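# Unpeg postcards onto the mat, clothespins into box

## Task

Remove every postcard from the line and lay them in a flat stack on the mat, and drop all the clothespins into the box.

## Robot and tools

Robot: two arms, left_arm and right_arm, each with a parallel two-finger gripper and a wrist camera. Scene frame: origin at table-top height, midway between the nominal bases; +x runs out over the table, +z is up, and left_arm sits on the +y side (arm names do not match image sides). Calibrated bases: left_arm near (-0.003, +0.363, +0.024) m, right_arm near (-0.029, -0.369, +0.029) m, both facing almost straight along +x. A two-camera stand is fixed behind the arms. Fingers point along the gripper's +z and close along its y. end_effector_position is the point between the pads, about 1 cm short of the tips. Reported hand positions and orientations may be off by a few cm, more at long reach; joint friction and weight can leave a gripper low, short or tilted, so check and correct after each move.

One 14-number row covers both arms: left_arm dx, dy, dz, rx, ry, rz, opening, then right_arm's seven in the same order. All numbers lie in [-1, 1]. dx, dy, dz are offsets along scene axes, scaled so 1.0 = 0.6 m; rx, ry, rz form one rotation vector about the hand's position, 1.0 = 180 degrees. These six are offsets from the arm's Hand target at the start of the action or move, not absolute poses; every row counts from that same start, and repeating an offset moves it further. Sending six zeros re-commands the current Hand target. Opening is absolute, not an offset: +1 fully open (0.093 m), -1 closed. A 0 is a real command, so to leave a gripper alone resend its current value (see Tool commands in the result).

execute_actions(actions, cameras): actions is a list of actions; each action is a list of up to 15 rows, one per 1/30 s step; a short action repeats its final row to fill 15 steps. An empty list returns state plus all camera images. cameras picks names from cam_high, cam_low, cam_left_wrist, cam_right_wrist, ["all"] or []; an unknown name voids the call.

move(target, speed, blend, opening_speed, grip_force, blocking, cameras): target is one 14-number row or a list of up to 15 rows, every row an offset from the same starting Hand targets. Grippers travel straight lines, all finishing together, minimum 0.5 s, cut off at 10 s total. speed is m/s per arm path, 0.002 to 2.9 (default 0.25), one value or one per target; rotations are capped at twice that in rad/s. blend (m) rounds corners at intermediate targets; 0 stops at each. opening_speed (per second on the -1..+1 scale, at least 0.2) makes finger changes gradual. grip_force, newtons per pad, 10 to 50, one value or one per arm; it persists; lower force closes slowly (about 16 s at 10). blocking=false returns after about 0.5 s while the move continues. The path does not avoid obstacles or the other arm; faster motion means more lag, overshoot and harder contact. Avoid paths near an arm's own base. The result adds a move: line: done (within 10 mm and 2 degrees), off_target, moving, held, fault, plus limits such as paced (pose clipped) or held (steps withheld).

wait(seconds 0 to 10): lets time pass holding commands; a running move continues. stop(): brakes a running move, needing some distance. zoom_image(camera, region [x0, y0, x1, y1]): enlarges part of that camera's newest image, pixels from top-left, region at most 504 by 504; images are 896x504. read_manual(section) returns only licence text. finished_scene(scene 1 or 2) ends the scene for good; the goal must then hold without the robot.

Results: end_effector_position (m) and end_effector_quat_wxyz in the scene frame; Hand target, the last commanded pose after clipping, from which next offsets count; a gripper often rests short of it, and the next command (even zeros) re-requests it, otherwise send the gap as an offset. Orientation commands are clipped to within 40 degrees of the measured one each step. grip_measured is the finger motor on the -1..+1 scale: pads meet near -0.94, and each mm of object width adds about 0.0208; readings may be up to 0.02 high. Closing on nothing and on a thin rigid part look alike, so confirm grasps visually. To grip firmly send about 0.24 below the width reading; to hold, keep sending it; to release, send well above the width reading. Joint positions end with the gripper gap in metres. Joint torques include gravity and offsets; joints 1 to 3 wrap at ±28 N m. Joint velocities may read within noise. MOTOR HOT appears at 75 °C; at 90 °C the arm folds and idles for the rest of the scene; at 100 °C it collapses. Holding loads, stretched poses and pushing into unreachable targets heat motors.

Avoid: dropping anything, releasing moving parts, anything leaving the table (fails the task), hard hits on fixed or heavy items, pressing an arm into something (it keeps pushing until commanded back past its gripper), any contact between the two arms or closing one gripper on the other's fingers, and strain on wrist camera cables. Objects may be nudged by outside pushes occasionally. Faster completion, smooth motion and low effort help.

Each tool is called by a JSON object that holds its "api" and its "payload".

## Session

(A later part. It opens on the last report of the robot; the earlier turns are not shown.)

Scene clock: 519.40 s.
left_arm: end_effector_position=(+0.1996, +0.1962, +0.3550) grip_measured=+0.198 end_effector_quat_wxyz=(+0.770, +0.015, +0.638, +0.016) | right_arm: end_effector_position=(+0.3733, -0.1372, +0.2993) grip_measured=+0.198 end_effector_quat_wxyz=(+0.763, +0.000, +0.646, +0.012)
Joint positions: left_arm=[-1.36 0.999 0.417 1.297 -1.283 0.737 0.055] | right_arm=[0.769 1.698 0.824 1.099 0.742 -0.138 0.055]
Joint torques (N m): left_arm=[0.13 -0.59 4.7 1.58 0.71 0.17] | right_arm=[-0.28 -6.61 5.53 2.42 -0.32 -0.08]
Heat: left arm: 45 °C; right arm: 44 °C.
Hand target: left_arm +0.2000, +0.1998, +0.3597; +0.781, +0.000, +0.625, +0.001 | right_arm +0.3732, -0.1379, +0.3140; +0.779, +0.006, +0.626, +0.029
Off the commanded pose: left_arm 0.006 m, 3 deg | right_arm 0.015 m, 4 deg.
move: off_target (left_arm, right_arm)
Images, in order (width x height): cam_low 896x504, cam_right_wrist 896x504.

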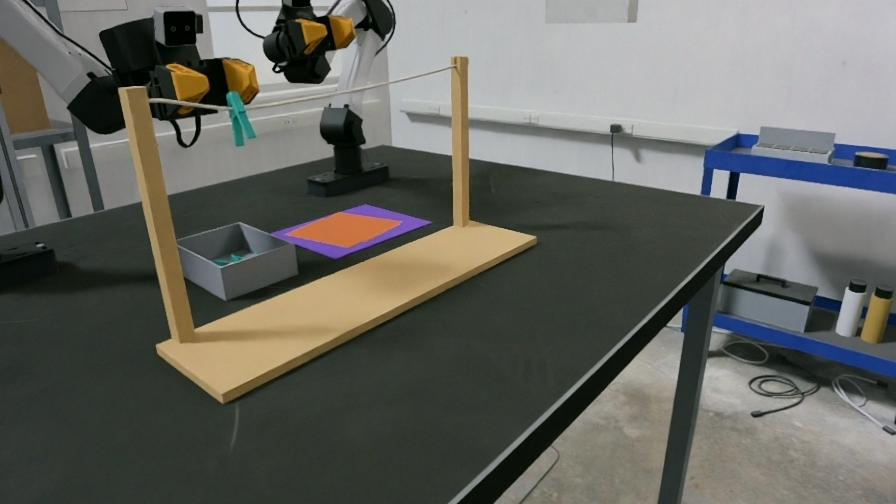

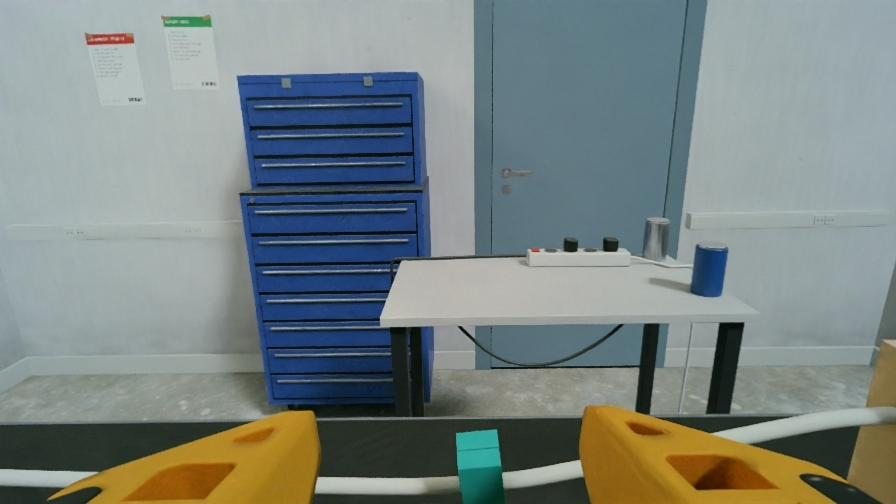

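{"api": "move", "payload": {"target": [0,0,0,0,0,0,0.2,0.052,-0.010,-0.012,0,0,-0.006,0.2], "speed": 0.08, "cameras": ["cam_low","cam_right_wrist"]}}

{"api": "zoom_image", "payload": {"camera": "cam_low", "region": [130, 20, 430, 180]}}

Scene clock: 520.67 s.
left_arm: end_effector_position=(+0.1996, +0.1962, +0.3550) grip_measured=+0.198 end_effector_quat_wxyz=(+0.770, +0.015, +0.638, +0.016) | right_arm: end_effector_position=(+0.4025, -0.1515, +0.2766) grip_measured=+0.198 end_effector_quat_wxyz=(+0.753, -0.005, +0.658, -0.014)
Joint positions: left_arm=[-1.36 0.999 0.417 1.297 -1.283 0.737 0.055] | right_arm=[0.691 1.781 0.856 1.099 0.696 -0.138 0.055]
Joint torques (N m): left_arm=[0.16 -0.62 4.67 1.59 0.71 0.17] | right_arm=[-0.1 -7.12 8.73 2.51 -0.31 0.08]
Heat: left arm: 45 °C; right arm: 45 °C.
Hand target: left_arm +0.2000, +0.1998, +0.3597; +0.781, +0.000, +0.625, +0.001 | right_arm +0.4044, -0.1439, +0.3068; +0.779, +0.012, +0.626, +0.022
Off the commanded pose: left_arm 0.006 m, 3 deg | right_arm 0.031 m, 7 deg.
move: off_target (left_arm, right_arm)
Images, in order (width x height): cam_low 896x504, cam_right_wrist 896x504.

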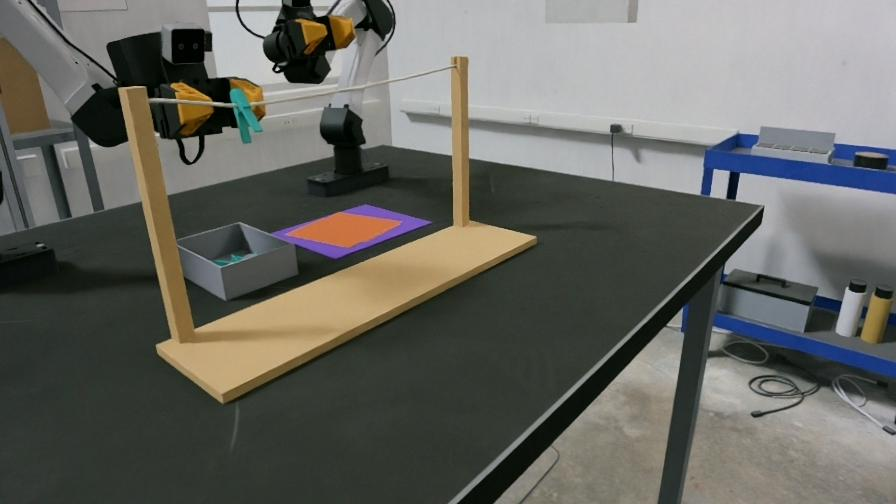

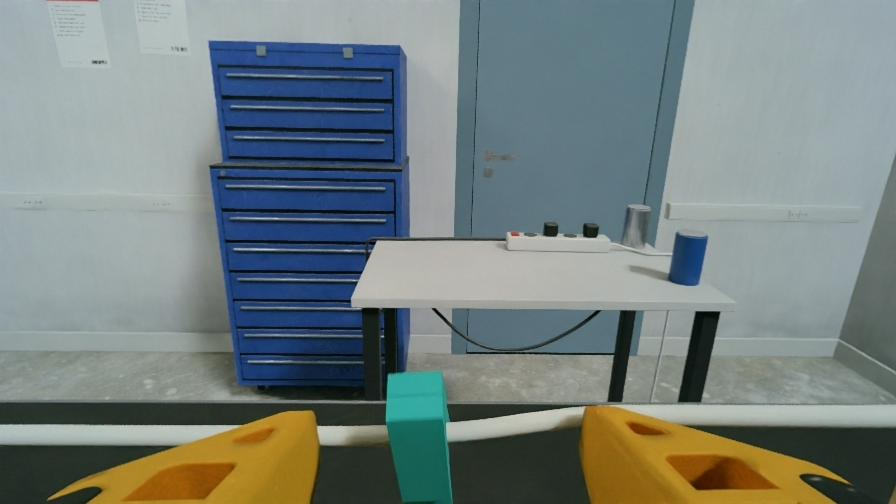

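Scaled by 1.680 from the camera's 896x504 image, which has a finer 1280x720 frame.

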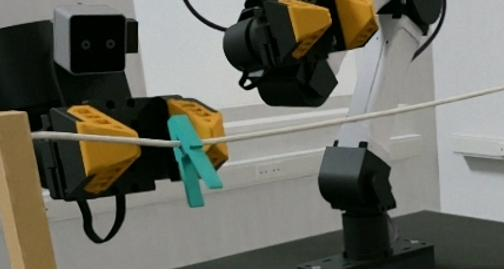

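{"api": "move", "payload": {"target": [[0,0,0,0,0,0,0.2,-0.045,0.01,0.0,0,0,0,0.2],[0,0,0,0,0,0,0.2,-0.045,0.01,0.04,0,0,0,0.2]], "speed": 0.08, "cameras": ["cam_low","cam_right_wrist"]}}

{"api": "zoom_image", "payload": {"camera": "cam_low", "region": [130, 20, 430, 180]}}

Scene clock: 522.83 s.
left_arm: end_effector_position=(+0.1996, +0.1962, +0.3550) grip_measured=+0.198 end_effector_quat_wxyz=(+0.770, +0.015, +0.638, +0.016) | right_arm: end_effector_position=(+0.3770, -0.1349, +0.3082) grip_measured=+0.198 end_effector_quat_wxyz=(+0.771, -0.001, +0.636, +0.021)
Joint positions: left_arm=[-1.36 0.999 0.417 1.297 -1.283 0.737 0.055] | right_arm=[0.76 1.706 0.844 1.118 0.716 -0.145 0.055]
Joint torques (N m): left_arm=[0.16 -0.64 4.68 1.57 0.72 0.17] | right_arm=[0.49 -9.03 8.54 1.57 0.09 -0.1]
Heat: left arm: 45 °C; right arm: 45 °C.
Hand target: left_arm +0.2000, +0.1998, +0.3597; +0.781, +0.000, +0.625, +0.001 | right_arm +0.3774, -0.1379, +0.3308; +0.779, +0.012, +0.626, +0.022
Off the commanded pose: left_arm 0.006 m, 3 deg | right_arm 0.023 m, 2 deg.
move: off_target (left_arm, right_arm)
Images, in order (width x height): cam_low 896x504, cam_right_wrist 896x504.

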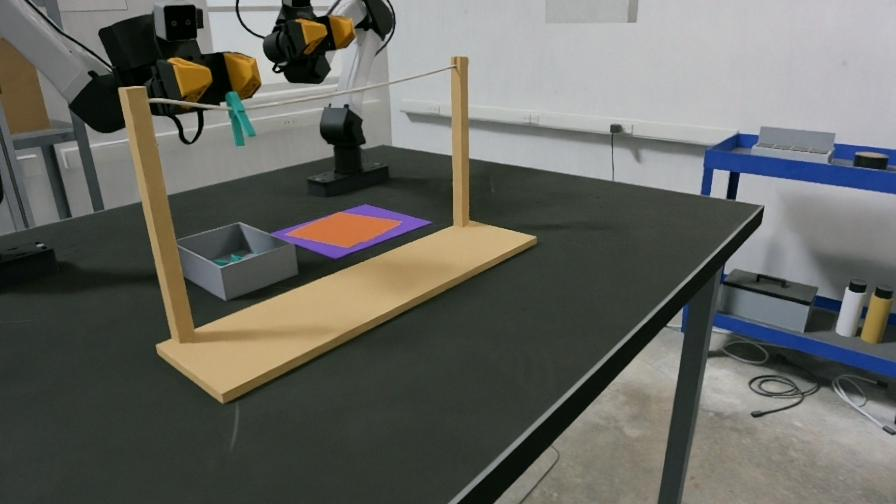

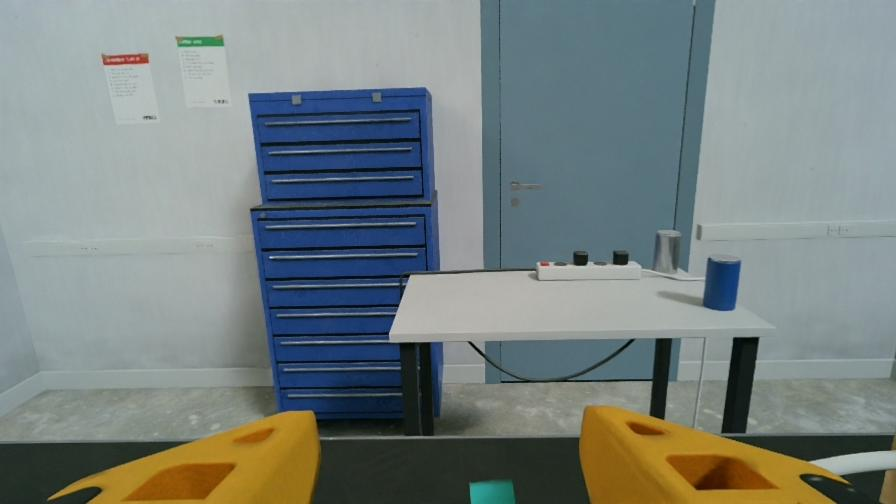

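Scaled by 1.680 from the camera's 896x504 image, which has a finer 1280x720 frame.

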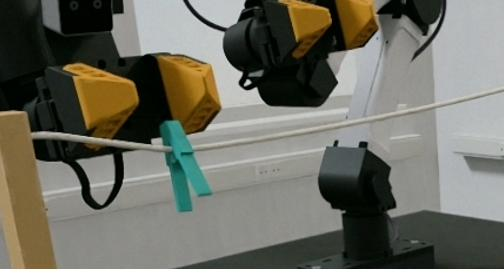

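{"api": "move", "payload": {"target": [0,0,0,0,0,0,0.2,0.045,-0.016,-0.004,0,0,0,0.2], "speed": 0.08, "cameras": ["cam_low","cam_right_wrist"]}}

Scene clock: 524.10 s.
left_arm: end_effector_position=(+0.1996, +0.1962, +0.3550) grip_measured=+0.198 end_effector_quat_wxyz=(+0.770, +0.015, +0.638, +0.016) | right_arm: end_effector_position=(+0.4012, -0.1568, +0.3140) grip_measured=+0.198 end_effector_quat_wxyz=(+0.774, +0.014, +0.633, +0.000)
Joint positions: left_arm=[-1.36 0.999 0.417 1.297 -1.283 0.737 0.055] | right_arm=[0.681 1.729 0.891 1.098 0.689 -0.145 0.055]
Joint torques (N m): left_arm=[0.17 -0.57 4.63 1.58 0.7 0.18] | right_arm=[-0.06 -7.02 8.99 1.57 -0.33 0.13]
Heat: left arm: 45 °C; right arm: 44 °C.
Hand target: left_arm +0.2000, +0.1998, +0.3597; +0.781, +0.000, +0.625, +0.001 | right_arm +0.4044, -0.1475, +0.3284; +0.779, +0.012, +0.626, +0.022
Off the commanded pose: left_arm 0.006 m, 3 deg | right_arm 0.017 m, 3 deg.
move: off_target (left_arm, right_arm)
Images, in order (width x height): cam_low 896x504, cam_right_wrist 896x504.

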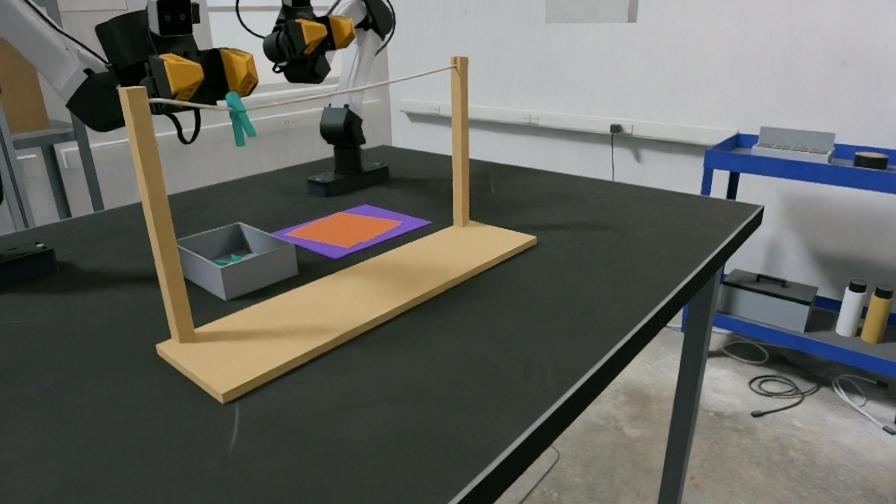

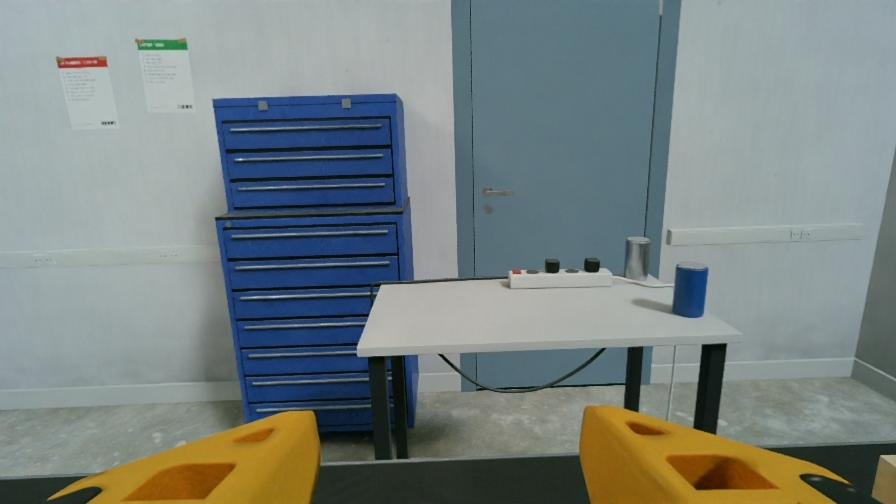

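{"api": "move", "payload": {"target": [0,0,0,0,0,0,0.2,0.0,0.011,-0.037,0,0,0,0.2], "speed": 0.08, "cameras": ["cam_low","cam_right_wrist"]}}

{"api": "zoom_image", "payload": {"camera": "cam_low", "region": [130, 20, 430, 180]}}

Scene clock: 525.57 s.
left_arm: end_effector_position=(+0.1996, +0.1962, +0.3550) grip_measured=+0.198 end_effector_quat_wxyz=(+0.770, +0.015, +0.638, +0.016) | right_arm: end_effector_position=(+0.4047, -0.1427, +0.2862) grip_measured=+0.198 end_effector_quat_wxyz=(+0.760, -0.006, +0.650, -0.005)
Joint positions: left_arm=[-1.36 0.999 0.417 1.297 -1.283 0.737 0.055] | right_arm=[0.7 1.792 0.891 1.101 0.689 -0.145 0.055]
Joint torques (N m): left_arm=[0.13 -0.61 4.71 1.57 0.71 0.17] | right_arm=[0.57 -7.2 6.79 2.49 -0.18 0.11]
Heat: left arm: 45 °C; right arm: 44 °C.
Hand target: left_arm +0.2000, +0.1998, +0.3597; +0.781, +0.000, +0.625, +0.001 | right_arm +0.4044, -0.1409, +0.3062; +0.779, +0.012, +0.626, +0.022
Off the commanded pose: left_arm 0.006 m, 3 deg | right_arm 0.020 m, 5 deg.
move: off_target (left_arm, right_arm)
Images, in order (width x height): cam_low 896x504, cam_right_wrist 896x504.

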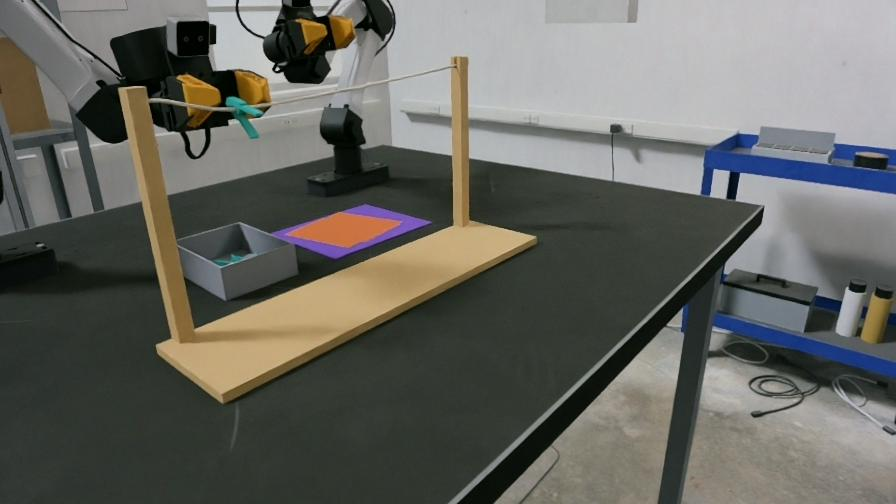

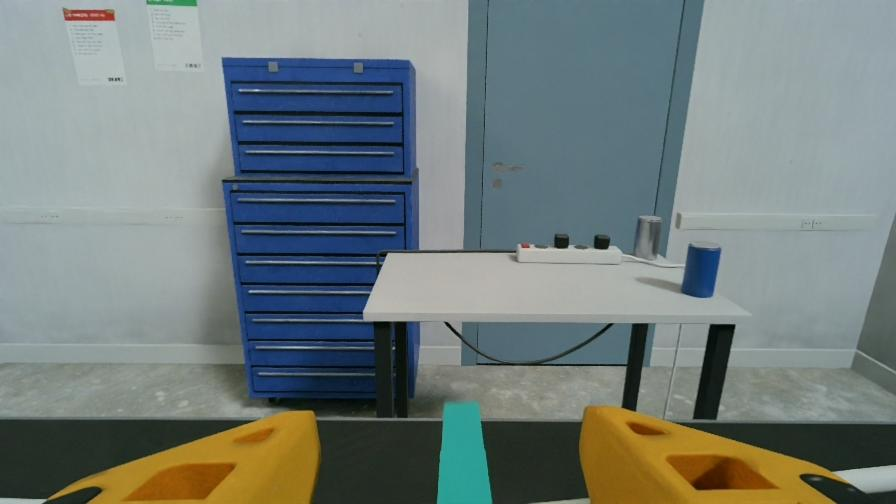

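Scaled by 1.680 from the camera's 896x504 image, which has a finer 1280x720 frame.

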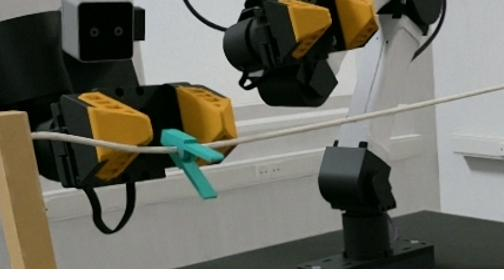

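{"api": "move", "payload": {"target": [0,0,0,0,0,0,0.2,-0.003,0,0.018,0,0,0,0.2], "speed": 0.06, "cameras": ["cam_low","cam_right_wrist"]}}

{"api": "zoom_image", "payload": {"camera": "cam_low", "region": [130, 20, 430, 180]}}

Scene clock: 526.70 s.
left_arm: end_effector_position=(+0.1996, +0.1962, +0.3550) grip_measured=+0.198 end_effector_quat_wxyz=(+0.770, +0.015, +0.638, +0.016) | right_arm: end_effector_position=(+0.4047, -0.1427, +0.2862) grip_measured=+0.198 end_effector_quat_wxyz=(+0.760, -0.006, +0.650, -0.005)
Joint positions: left_arm=[-1.36 0.999 0.417 1.297 -1.283 0.737 0.055] | right_arm=[0.7 1.792 0.891 1.101 0.689 -0.145 0.055]
Joint torques (N m): left_arm=[0.2 -0.61 4.68 1.57 0.71 0.17] | right_arm=[0.65 -9.62 7.82 2.11 -0.15 0.1]
Heat: left arm: 45 °C; right arm: 44 °C.
Hand target: left_arm +0.2000, +0.1998, +0.3597; +0.781, +0.000, +0.625, +0.001 | right_arm +0.4026, -0.1409, +0.3170; +0.779, +0.012, +0.626, +0.022
Off the commanded pose: left_arm 0.006 m, 3 deg | right_arm 0.031 m, 5 deg.
move: off_target (left_arm, right_arm)
Images, in order (width x height): cam_low 896x504, cam_right_wrist 896x504.

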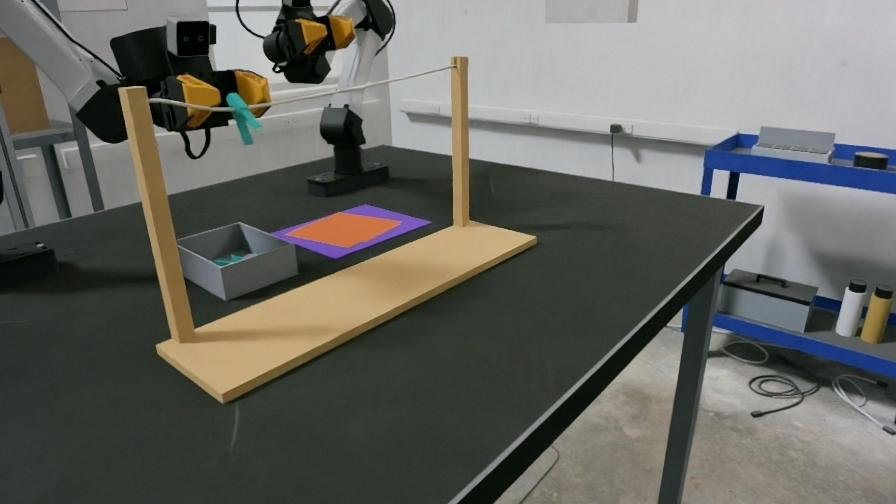

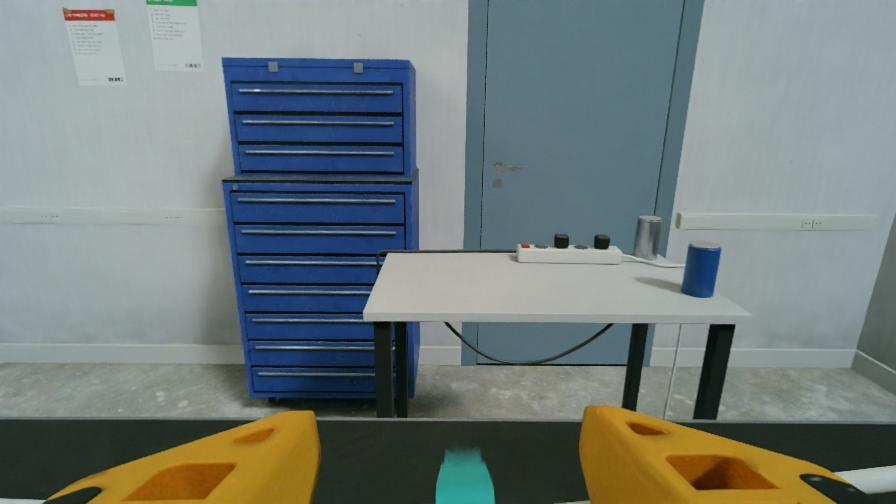

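Scaled by 1.680 from the camera's 896x504 image, which has a finer 1280x720 frame.

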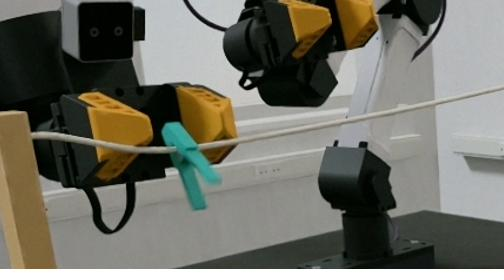

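{"api": "wait", "payload": {"seconds": 1.5, "cameras": ["cam_low","cam_right_wrist"]}}

{"api": "zoom_image", "payload": {"camera": "cam_low", "region": [130, 20, 430, 180]}}

Scene clock: 528.30 s.
left_arm: end_effector_position=(+0.1996, +0.1962, +0.3550) grip_measured=+0.198 end_effector_quat_wxyz=(+0.770, +0.015, +0.638, +0.016) | right_arm: end_effector_position=(+0.4047, -0.1427, +0.2862) grip_measured=+0.198 end_effector_quat_wxyz=(+0.760, -0.006, +0.650, -0.005)
Joint positions: left_arm=[-1.36 0.999 0.417 1.297 -1.283 0.737 0.055] | right_arm=[0.7 1.792 0.891 1.101 0.689 -0.145 0.055]
Joint torques (N m): left_arm=[0.1 -0.62 4.7 1.58 0.71 0.17] | right_arm=[0.65 -9.68 7.8 2.09 -0.16 0.1]
Heat: left arm: 45 °C; right arm: 44 °C.
Hand target: left_arm +0.2000, +0.1998, +0.3597; +0.781, +0.000, +0.625, +0.001 | right_arm +0.4026, -0.1409, +0.3170; +0.779, +0.012, +0.626, +0.022
Tool commands: left_gripper/opening=+0.2 right_gripper/opening=+0.2
Off the commanded pose: left_arm 0.006 m, 3 deg | right_arm 0.031 m, 5 deg.
wait: 1.50 s; at rest by 0.07 s
Images, in order (width x height): cam_low 896x504, cam_right_wrist 896x504.

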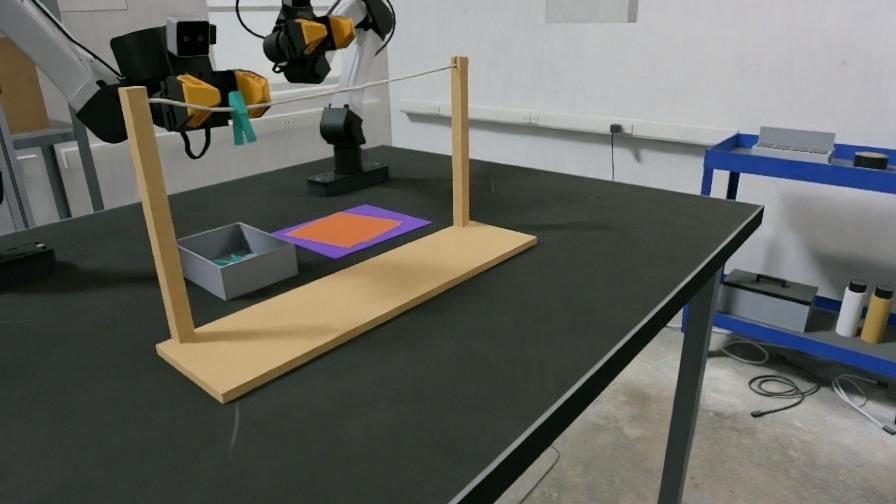

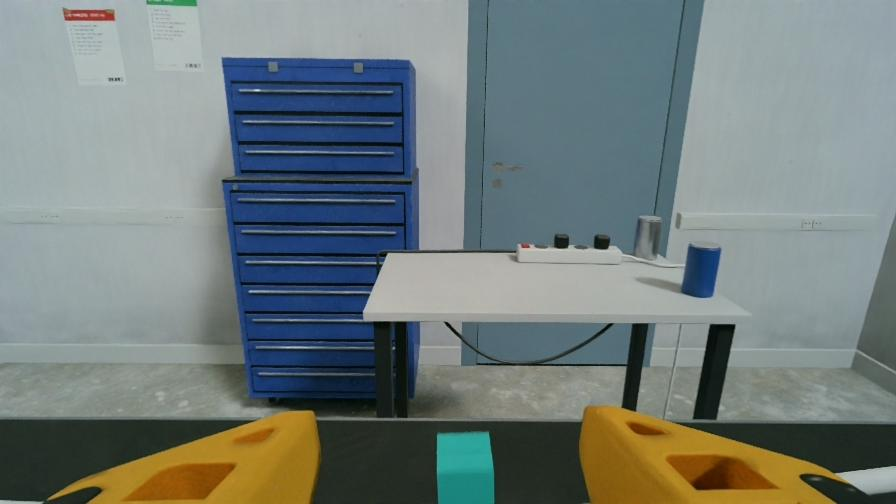

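Scaled by 1.680 from the camera's 896x504 image, which has a finer 1280x720 frame.

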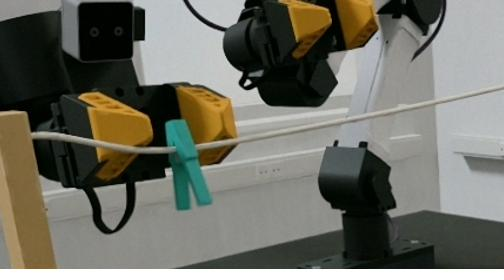

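{"api": "move", "payload": {"target": [0,0,0,0,0,0,0.2,0.0,0,-0.005,0,0,0,-1], "opening_speed": 1.2, "cameras": ["cam_low","cam_right_wrist"]}}

{"api": "zoom_image", "payload": {"camera": "cam_low", "region": [130, 20, 430, 180]}}

Scene clock: 530.00 s.
left_arm: end_effector_position=(+0.1996, +0.1962, +0.3550) grip_measured=+0.198 end_effector_quat_wxyz=(+0.770, +0.015, +0.638, +0.016) | right_arm: end_effector_position=(+0.4061, -0.1453, +0.2862) grip_measured=-0.872 end_effector_quat_wxyz=(+0.760, -0.004, +0.650, -0.007)
Joint positions: left_arm=[-1.36 0.999 0.417 1.297 -1.283 0.737 0.055] | right_arm=[0.694 1.792 0.891 1.101 0.689 -0.145 0.003]
Joint torques (N m): left_arm=[0.2 -0.59 4.66 1.58 0.72 0.18] | right_arm=[0.69 -9.1 7.39 2.22 -0.15 0.1]
Heat: left arm: 44 °C; right arm: 45 °C.
Hand target: left_arm +0.2000, +0.1998, +0.3597; +0.781, +0.000, +0.625, +0.001 | right_arm +0.4026, -0.1409, +0.3140; +0.779, +0.012, +0.626, +0.022
Off the commanded pose: left_arm 0.006 m, 3 deg | right_arm 0.028 m, 5 deg.
move: off_target (left_arm, right_arm)
Images, in order (width x height): cam_low 896x504, cam_right_wrist 896x504.

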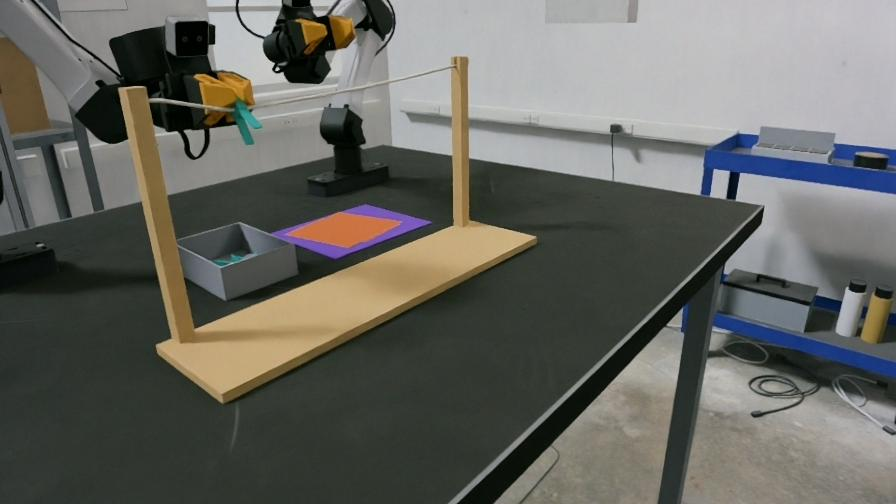

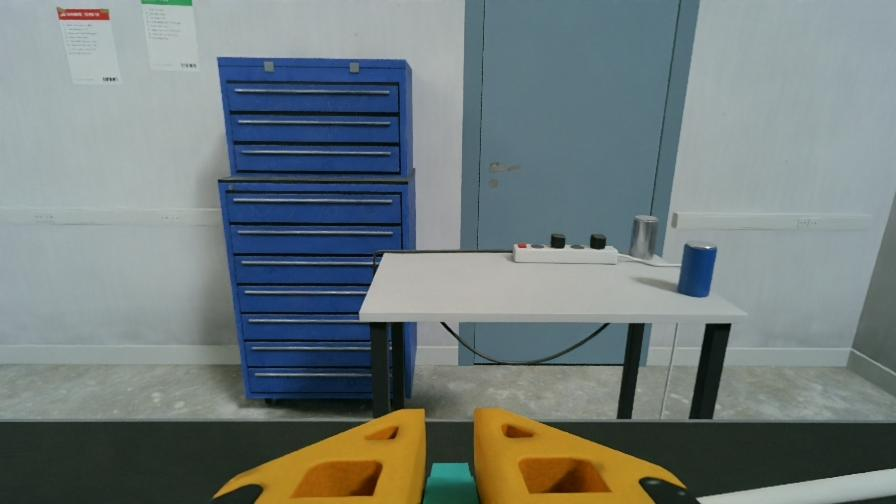

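Scaled by 1.680 from the camera's 896x504 image, which has a finer 1280x720 frame.

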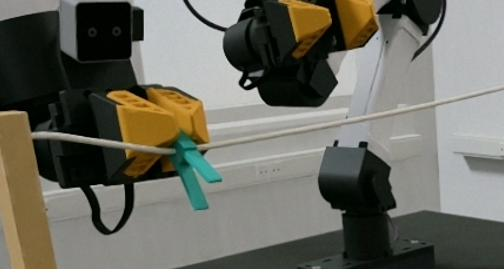

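{"api": "move", "payload": {"target": [0,0,0,0,0,0,0.2,0.005,0,-0.012,0,0.5,0,-1], "speed": 0.25, "cameras": ["all"]}}

{"api": "zoom_image", "payload": {"camera": "cam_low", "region": [130, 20, 430, 180]}}

Scene clock: 534.07 s.
left_arm: end_effector_position=(+0.1996, +0.1962, +0.3550) grip_measured=+0.198 end_effector_quat_wxyz=(+0.770, +0.015, +0.638, +0.016) | right_arm: end_effector_position=(+0.4106, -0.1445, +0.2946) grip_measured=-0.879 end_effector_quat_wxyz=(+0.239, +0.016, +0.969, +0.059)
Joint positions: left_arm=[-1.36 0.999 0.417 1.297 -1.283 0.737 0.055] | right_arm=[0.517 2.263 2.721 -1.55 0.138 0.518 0.003]
Joint torques (N m): left_arm=[0.14 -0.64 4.63 1.58 0.71 0.17] | right_arm=[-0.03 -10.26 7.6 1.18 -0.19 0.02]
Heat: left arm: 44 °C; right arm: 44 °C.
Hand target: left_arm +0.2000, +0.1998, +0.3597; +0.781, +0.000, +0.625, +0.001 | right_arm +0.4056, -0.1409, +0.3068; +0.108, +0.024, +0.994, +0.007
Off the commanded pose: left_arm 0.006 m, 3 deg | right_arm 0.014 m, 16 deg.
joint sent to its limit (right arm) — joint 4 (wrist pitch), lower limit. The joint targets are off in position and orientation.
move: off_target (left_arm, right_arm)

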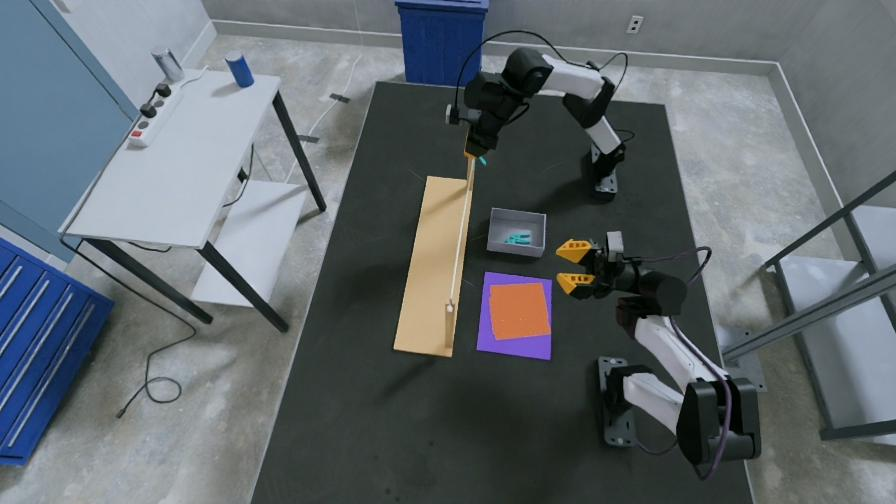

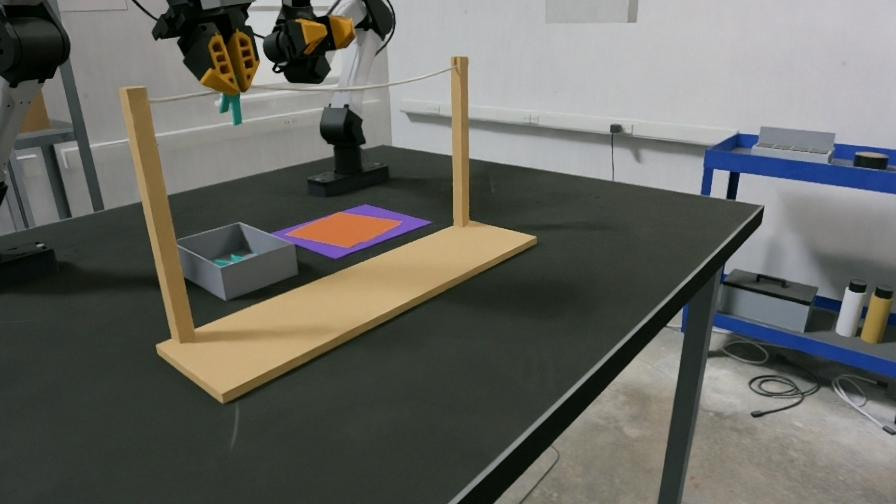

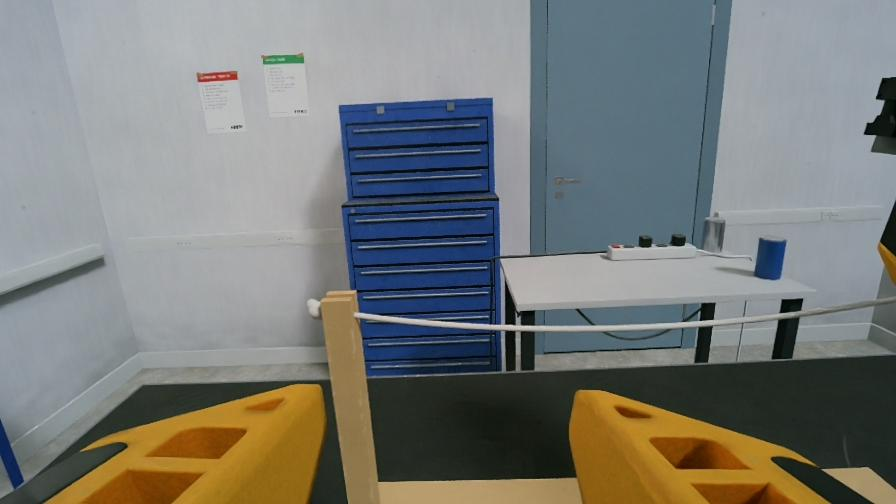

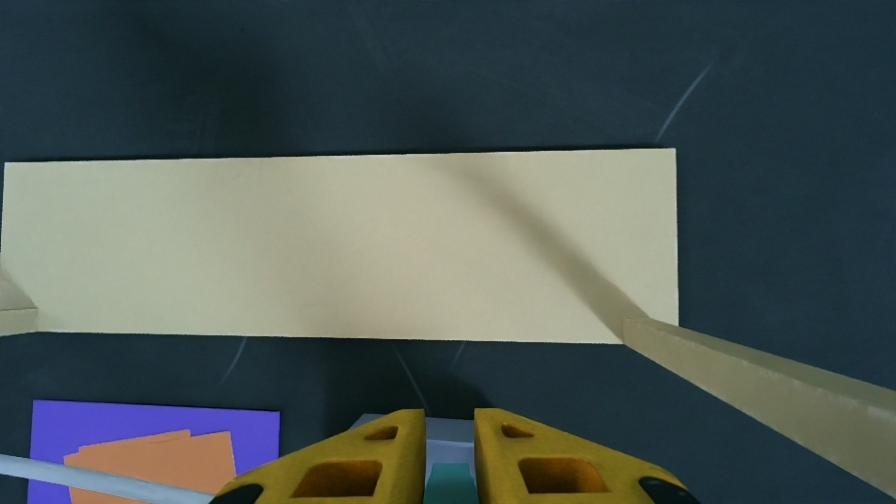

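Scaled by 1.680 from the camera's 896x504 image, which has a finer 1280x720 frame.

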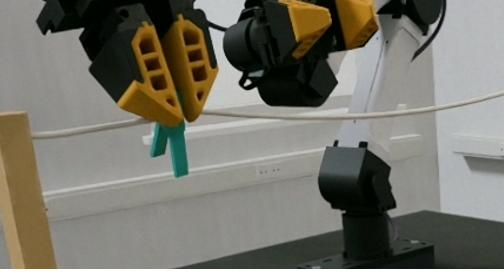

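{"api": "move", "payload": {"target": [[0.05,-0.25,-0.08,0.25,-0.18,0.02,0.2,0,0,0,0,0,0,-1],[0.247,-0.487,-0.17,0.536,-0.363,0.051,0.2,0,0,0,0,0,0,-1]], "blend": [0.05,0], "speed": 0.25, "cameras": ["all"]}}

{"api": "zoom_image", "payload": {"camera": "cam_low", "region": [130, 20, 430, 180]}}

Scene clock: 540.40 s.
left_arm: end_effector_position=(+0.3561, -0.0931, +0.2246) grip_measured=+0.198 end_effector_quat_wxyz=(+0.687, +0.576, -0.009, +0.444) | right_arm: end_effector_position=(+0.4106, -0.1445, +0.2946) grip_measured=-0.879 end_effector_quat_wxyz=(+0.239, +0.016, +0.969, +0.059)
Joint positions: left_arm=[-0.87 2.286 1.165 1.469 0.139 2.11 0.055] | right_arm=[0.517 2.263 2.721 -1.55 0.138 0.518 0.003]
Joint torques (N m): left_arm=[-0.01 -8.58 7.82 2.92 0.17 0.11] | right_arm=[-0.09 -10.25 7.66 1.18 -0.2 0.02]
Heat: left arm: 45 °C; right arm: 42 °C.
Hand target: left_arm +0.3482, -0.0924, +0.2577; +0.706, +0.507, -0.046, +0.492 | right_arm +0.4056, -0.1409, +0.3068; +0.108, +0.024, +0.994, +0.007
Off the commanded pose: left_arm 0.034 m, 11 deg | right_arm 0.014 m, 16 deg.
joint sent to its limit (left arm) — joint 4 (wrist pitch), upper limit; joint 6 (wrist roll), upper limit. The joint targets are off in position and orientation.
joint sent to its limit (right arm) — joint 4 (wrist pitch), lower limit. The joint targets are off in position and orientation.
move: off_target (left_arm, right_arm)

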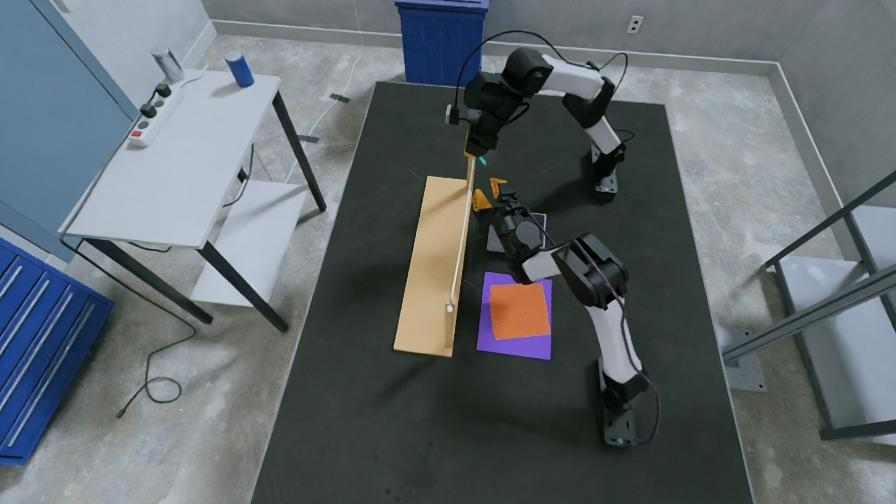

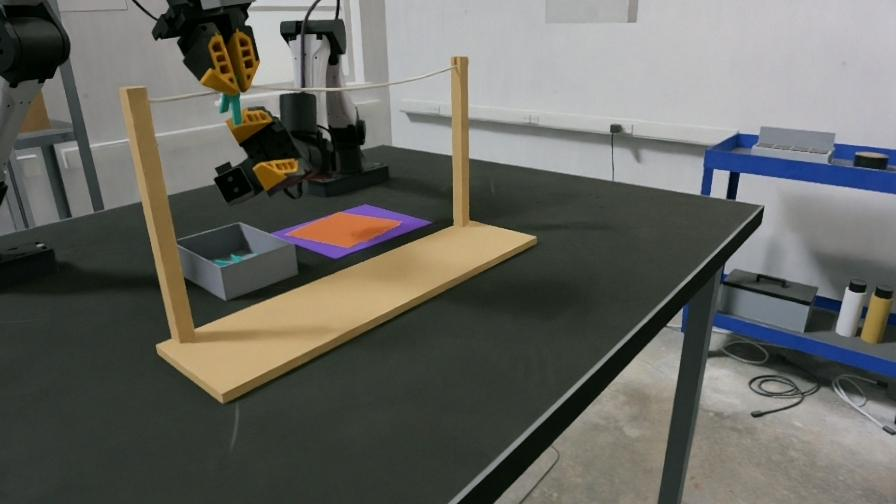

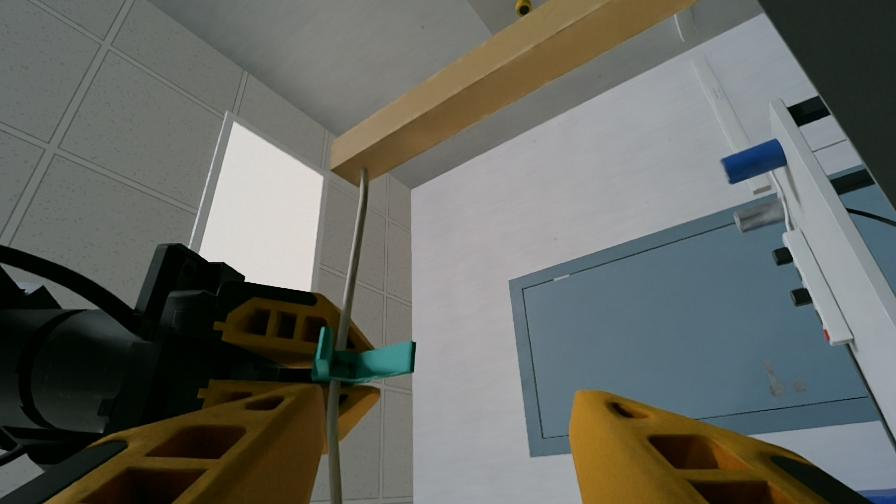

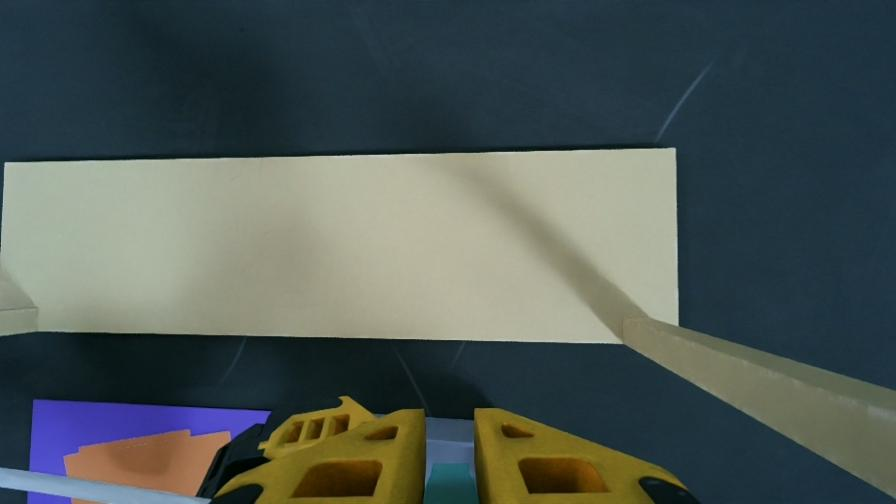

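Scaled by 1.680 from the camera's 896x504 image, which has a finer 1280x720 frame.

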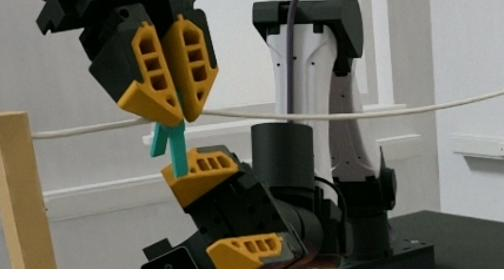

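{"api": "move", "payload": {"target": [-0.1,0.19,-0.03,0,0,0,0.2,0,0,0,0,0,0,-1], "speed": 0.2, "cameras": ["cam_left_wrist"]}}

Scene clock: 542.87 s.
left_arm: end_effector_position=(+0.2999, +0.0169, +0.1996) grip_measured=+0.198 end_effector_quat_wxyz=(+0.634, +0.655, +0.002, +0.410) | right_arm: end_effector_position=(+0.4106, -0.1445, +0.2946) grip_measured=-0.879 end_effector_quat_wxyz=(+0.239, +0.016, +0.969, +0.059)
Joint positions: left_arm=[-0.78 1.897 0.573 1.469 0.217 2.11 0.055] | right_arm=[0.517 2.263 2.721 -1.55 0.138 0.518 0.003]
Joint torques (N m): left_arm=[0.02 -9.14 3.28 3.05 0.23 0.1] | right_arm=[-0.1 -10.25 7.6 1.18 -0.2 0.02]
Heat: left arm: 46 °C; right arm: 42 °C.
Hand target: left_arm +0.2882, +0.0216, +0.2397; +0.706, +0.507, -0.046, +0.492 | right_arm +0.4056, -0.1409, +0.3068; +0.108, +0.024, +0.994, +0.007
Off the commanded pose: left_arm 0.042 m, 22 deg | right_arm 0.014 m, 16 deg.
joint sent to its limit (left arm) — joint 4 (wrist pitch), upper limit; joint 6 (wrist roll), upper limit. The joint targets are off in position and orientation.
joint sent to its limit (right arm) — joint 4 (wrist pitch), lower limit. The joint targets are off in position and orientation.
move: off_target (left_arm, right_arm)
Images, in order (width x height): cam_left_wrist 896x504.

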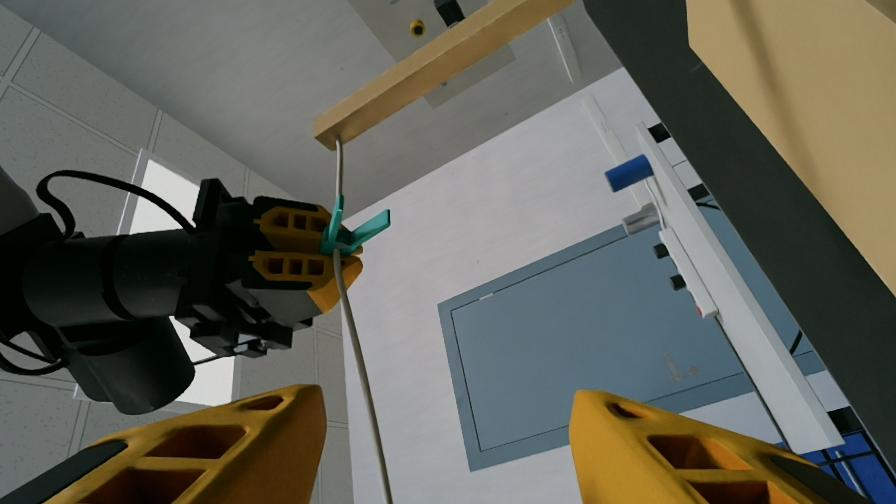

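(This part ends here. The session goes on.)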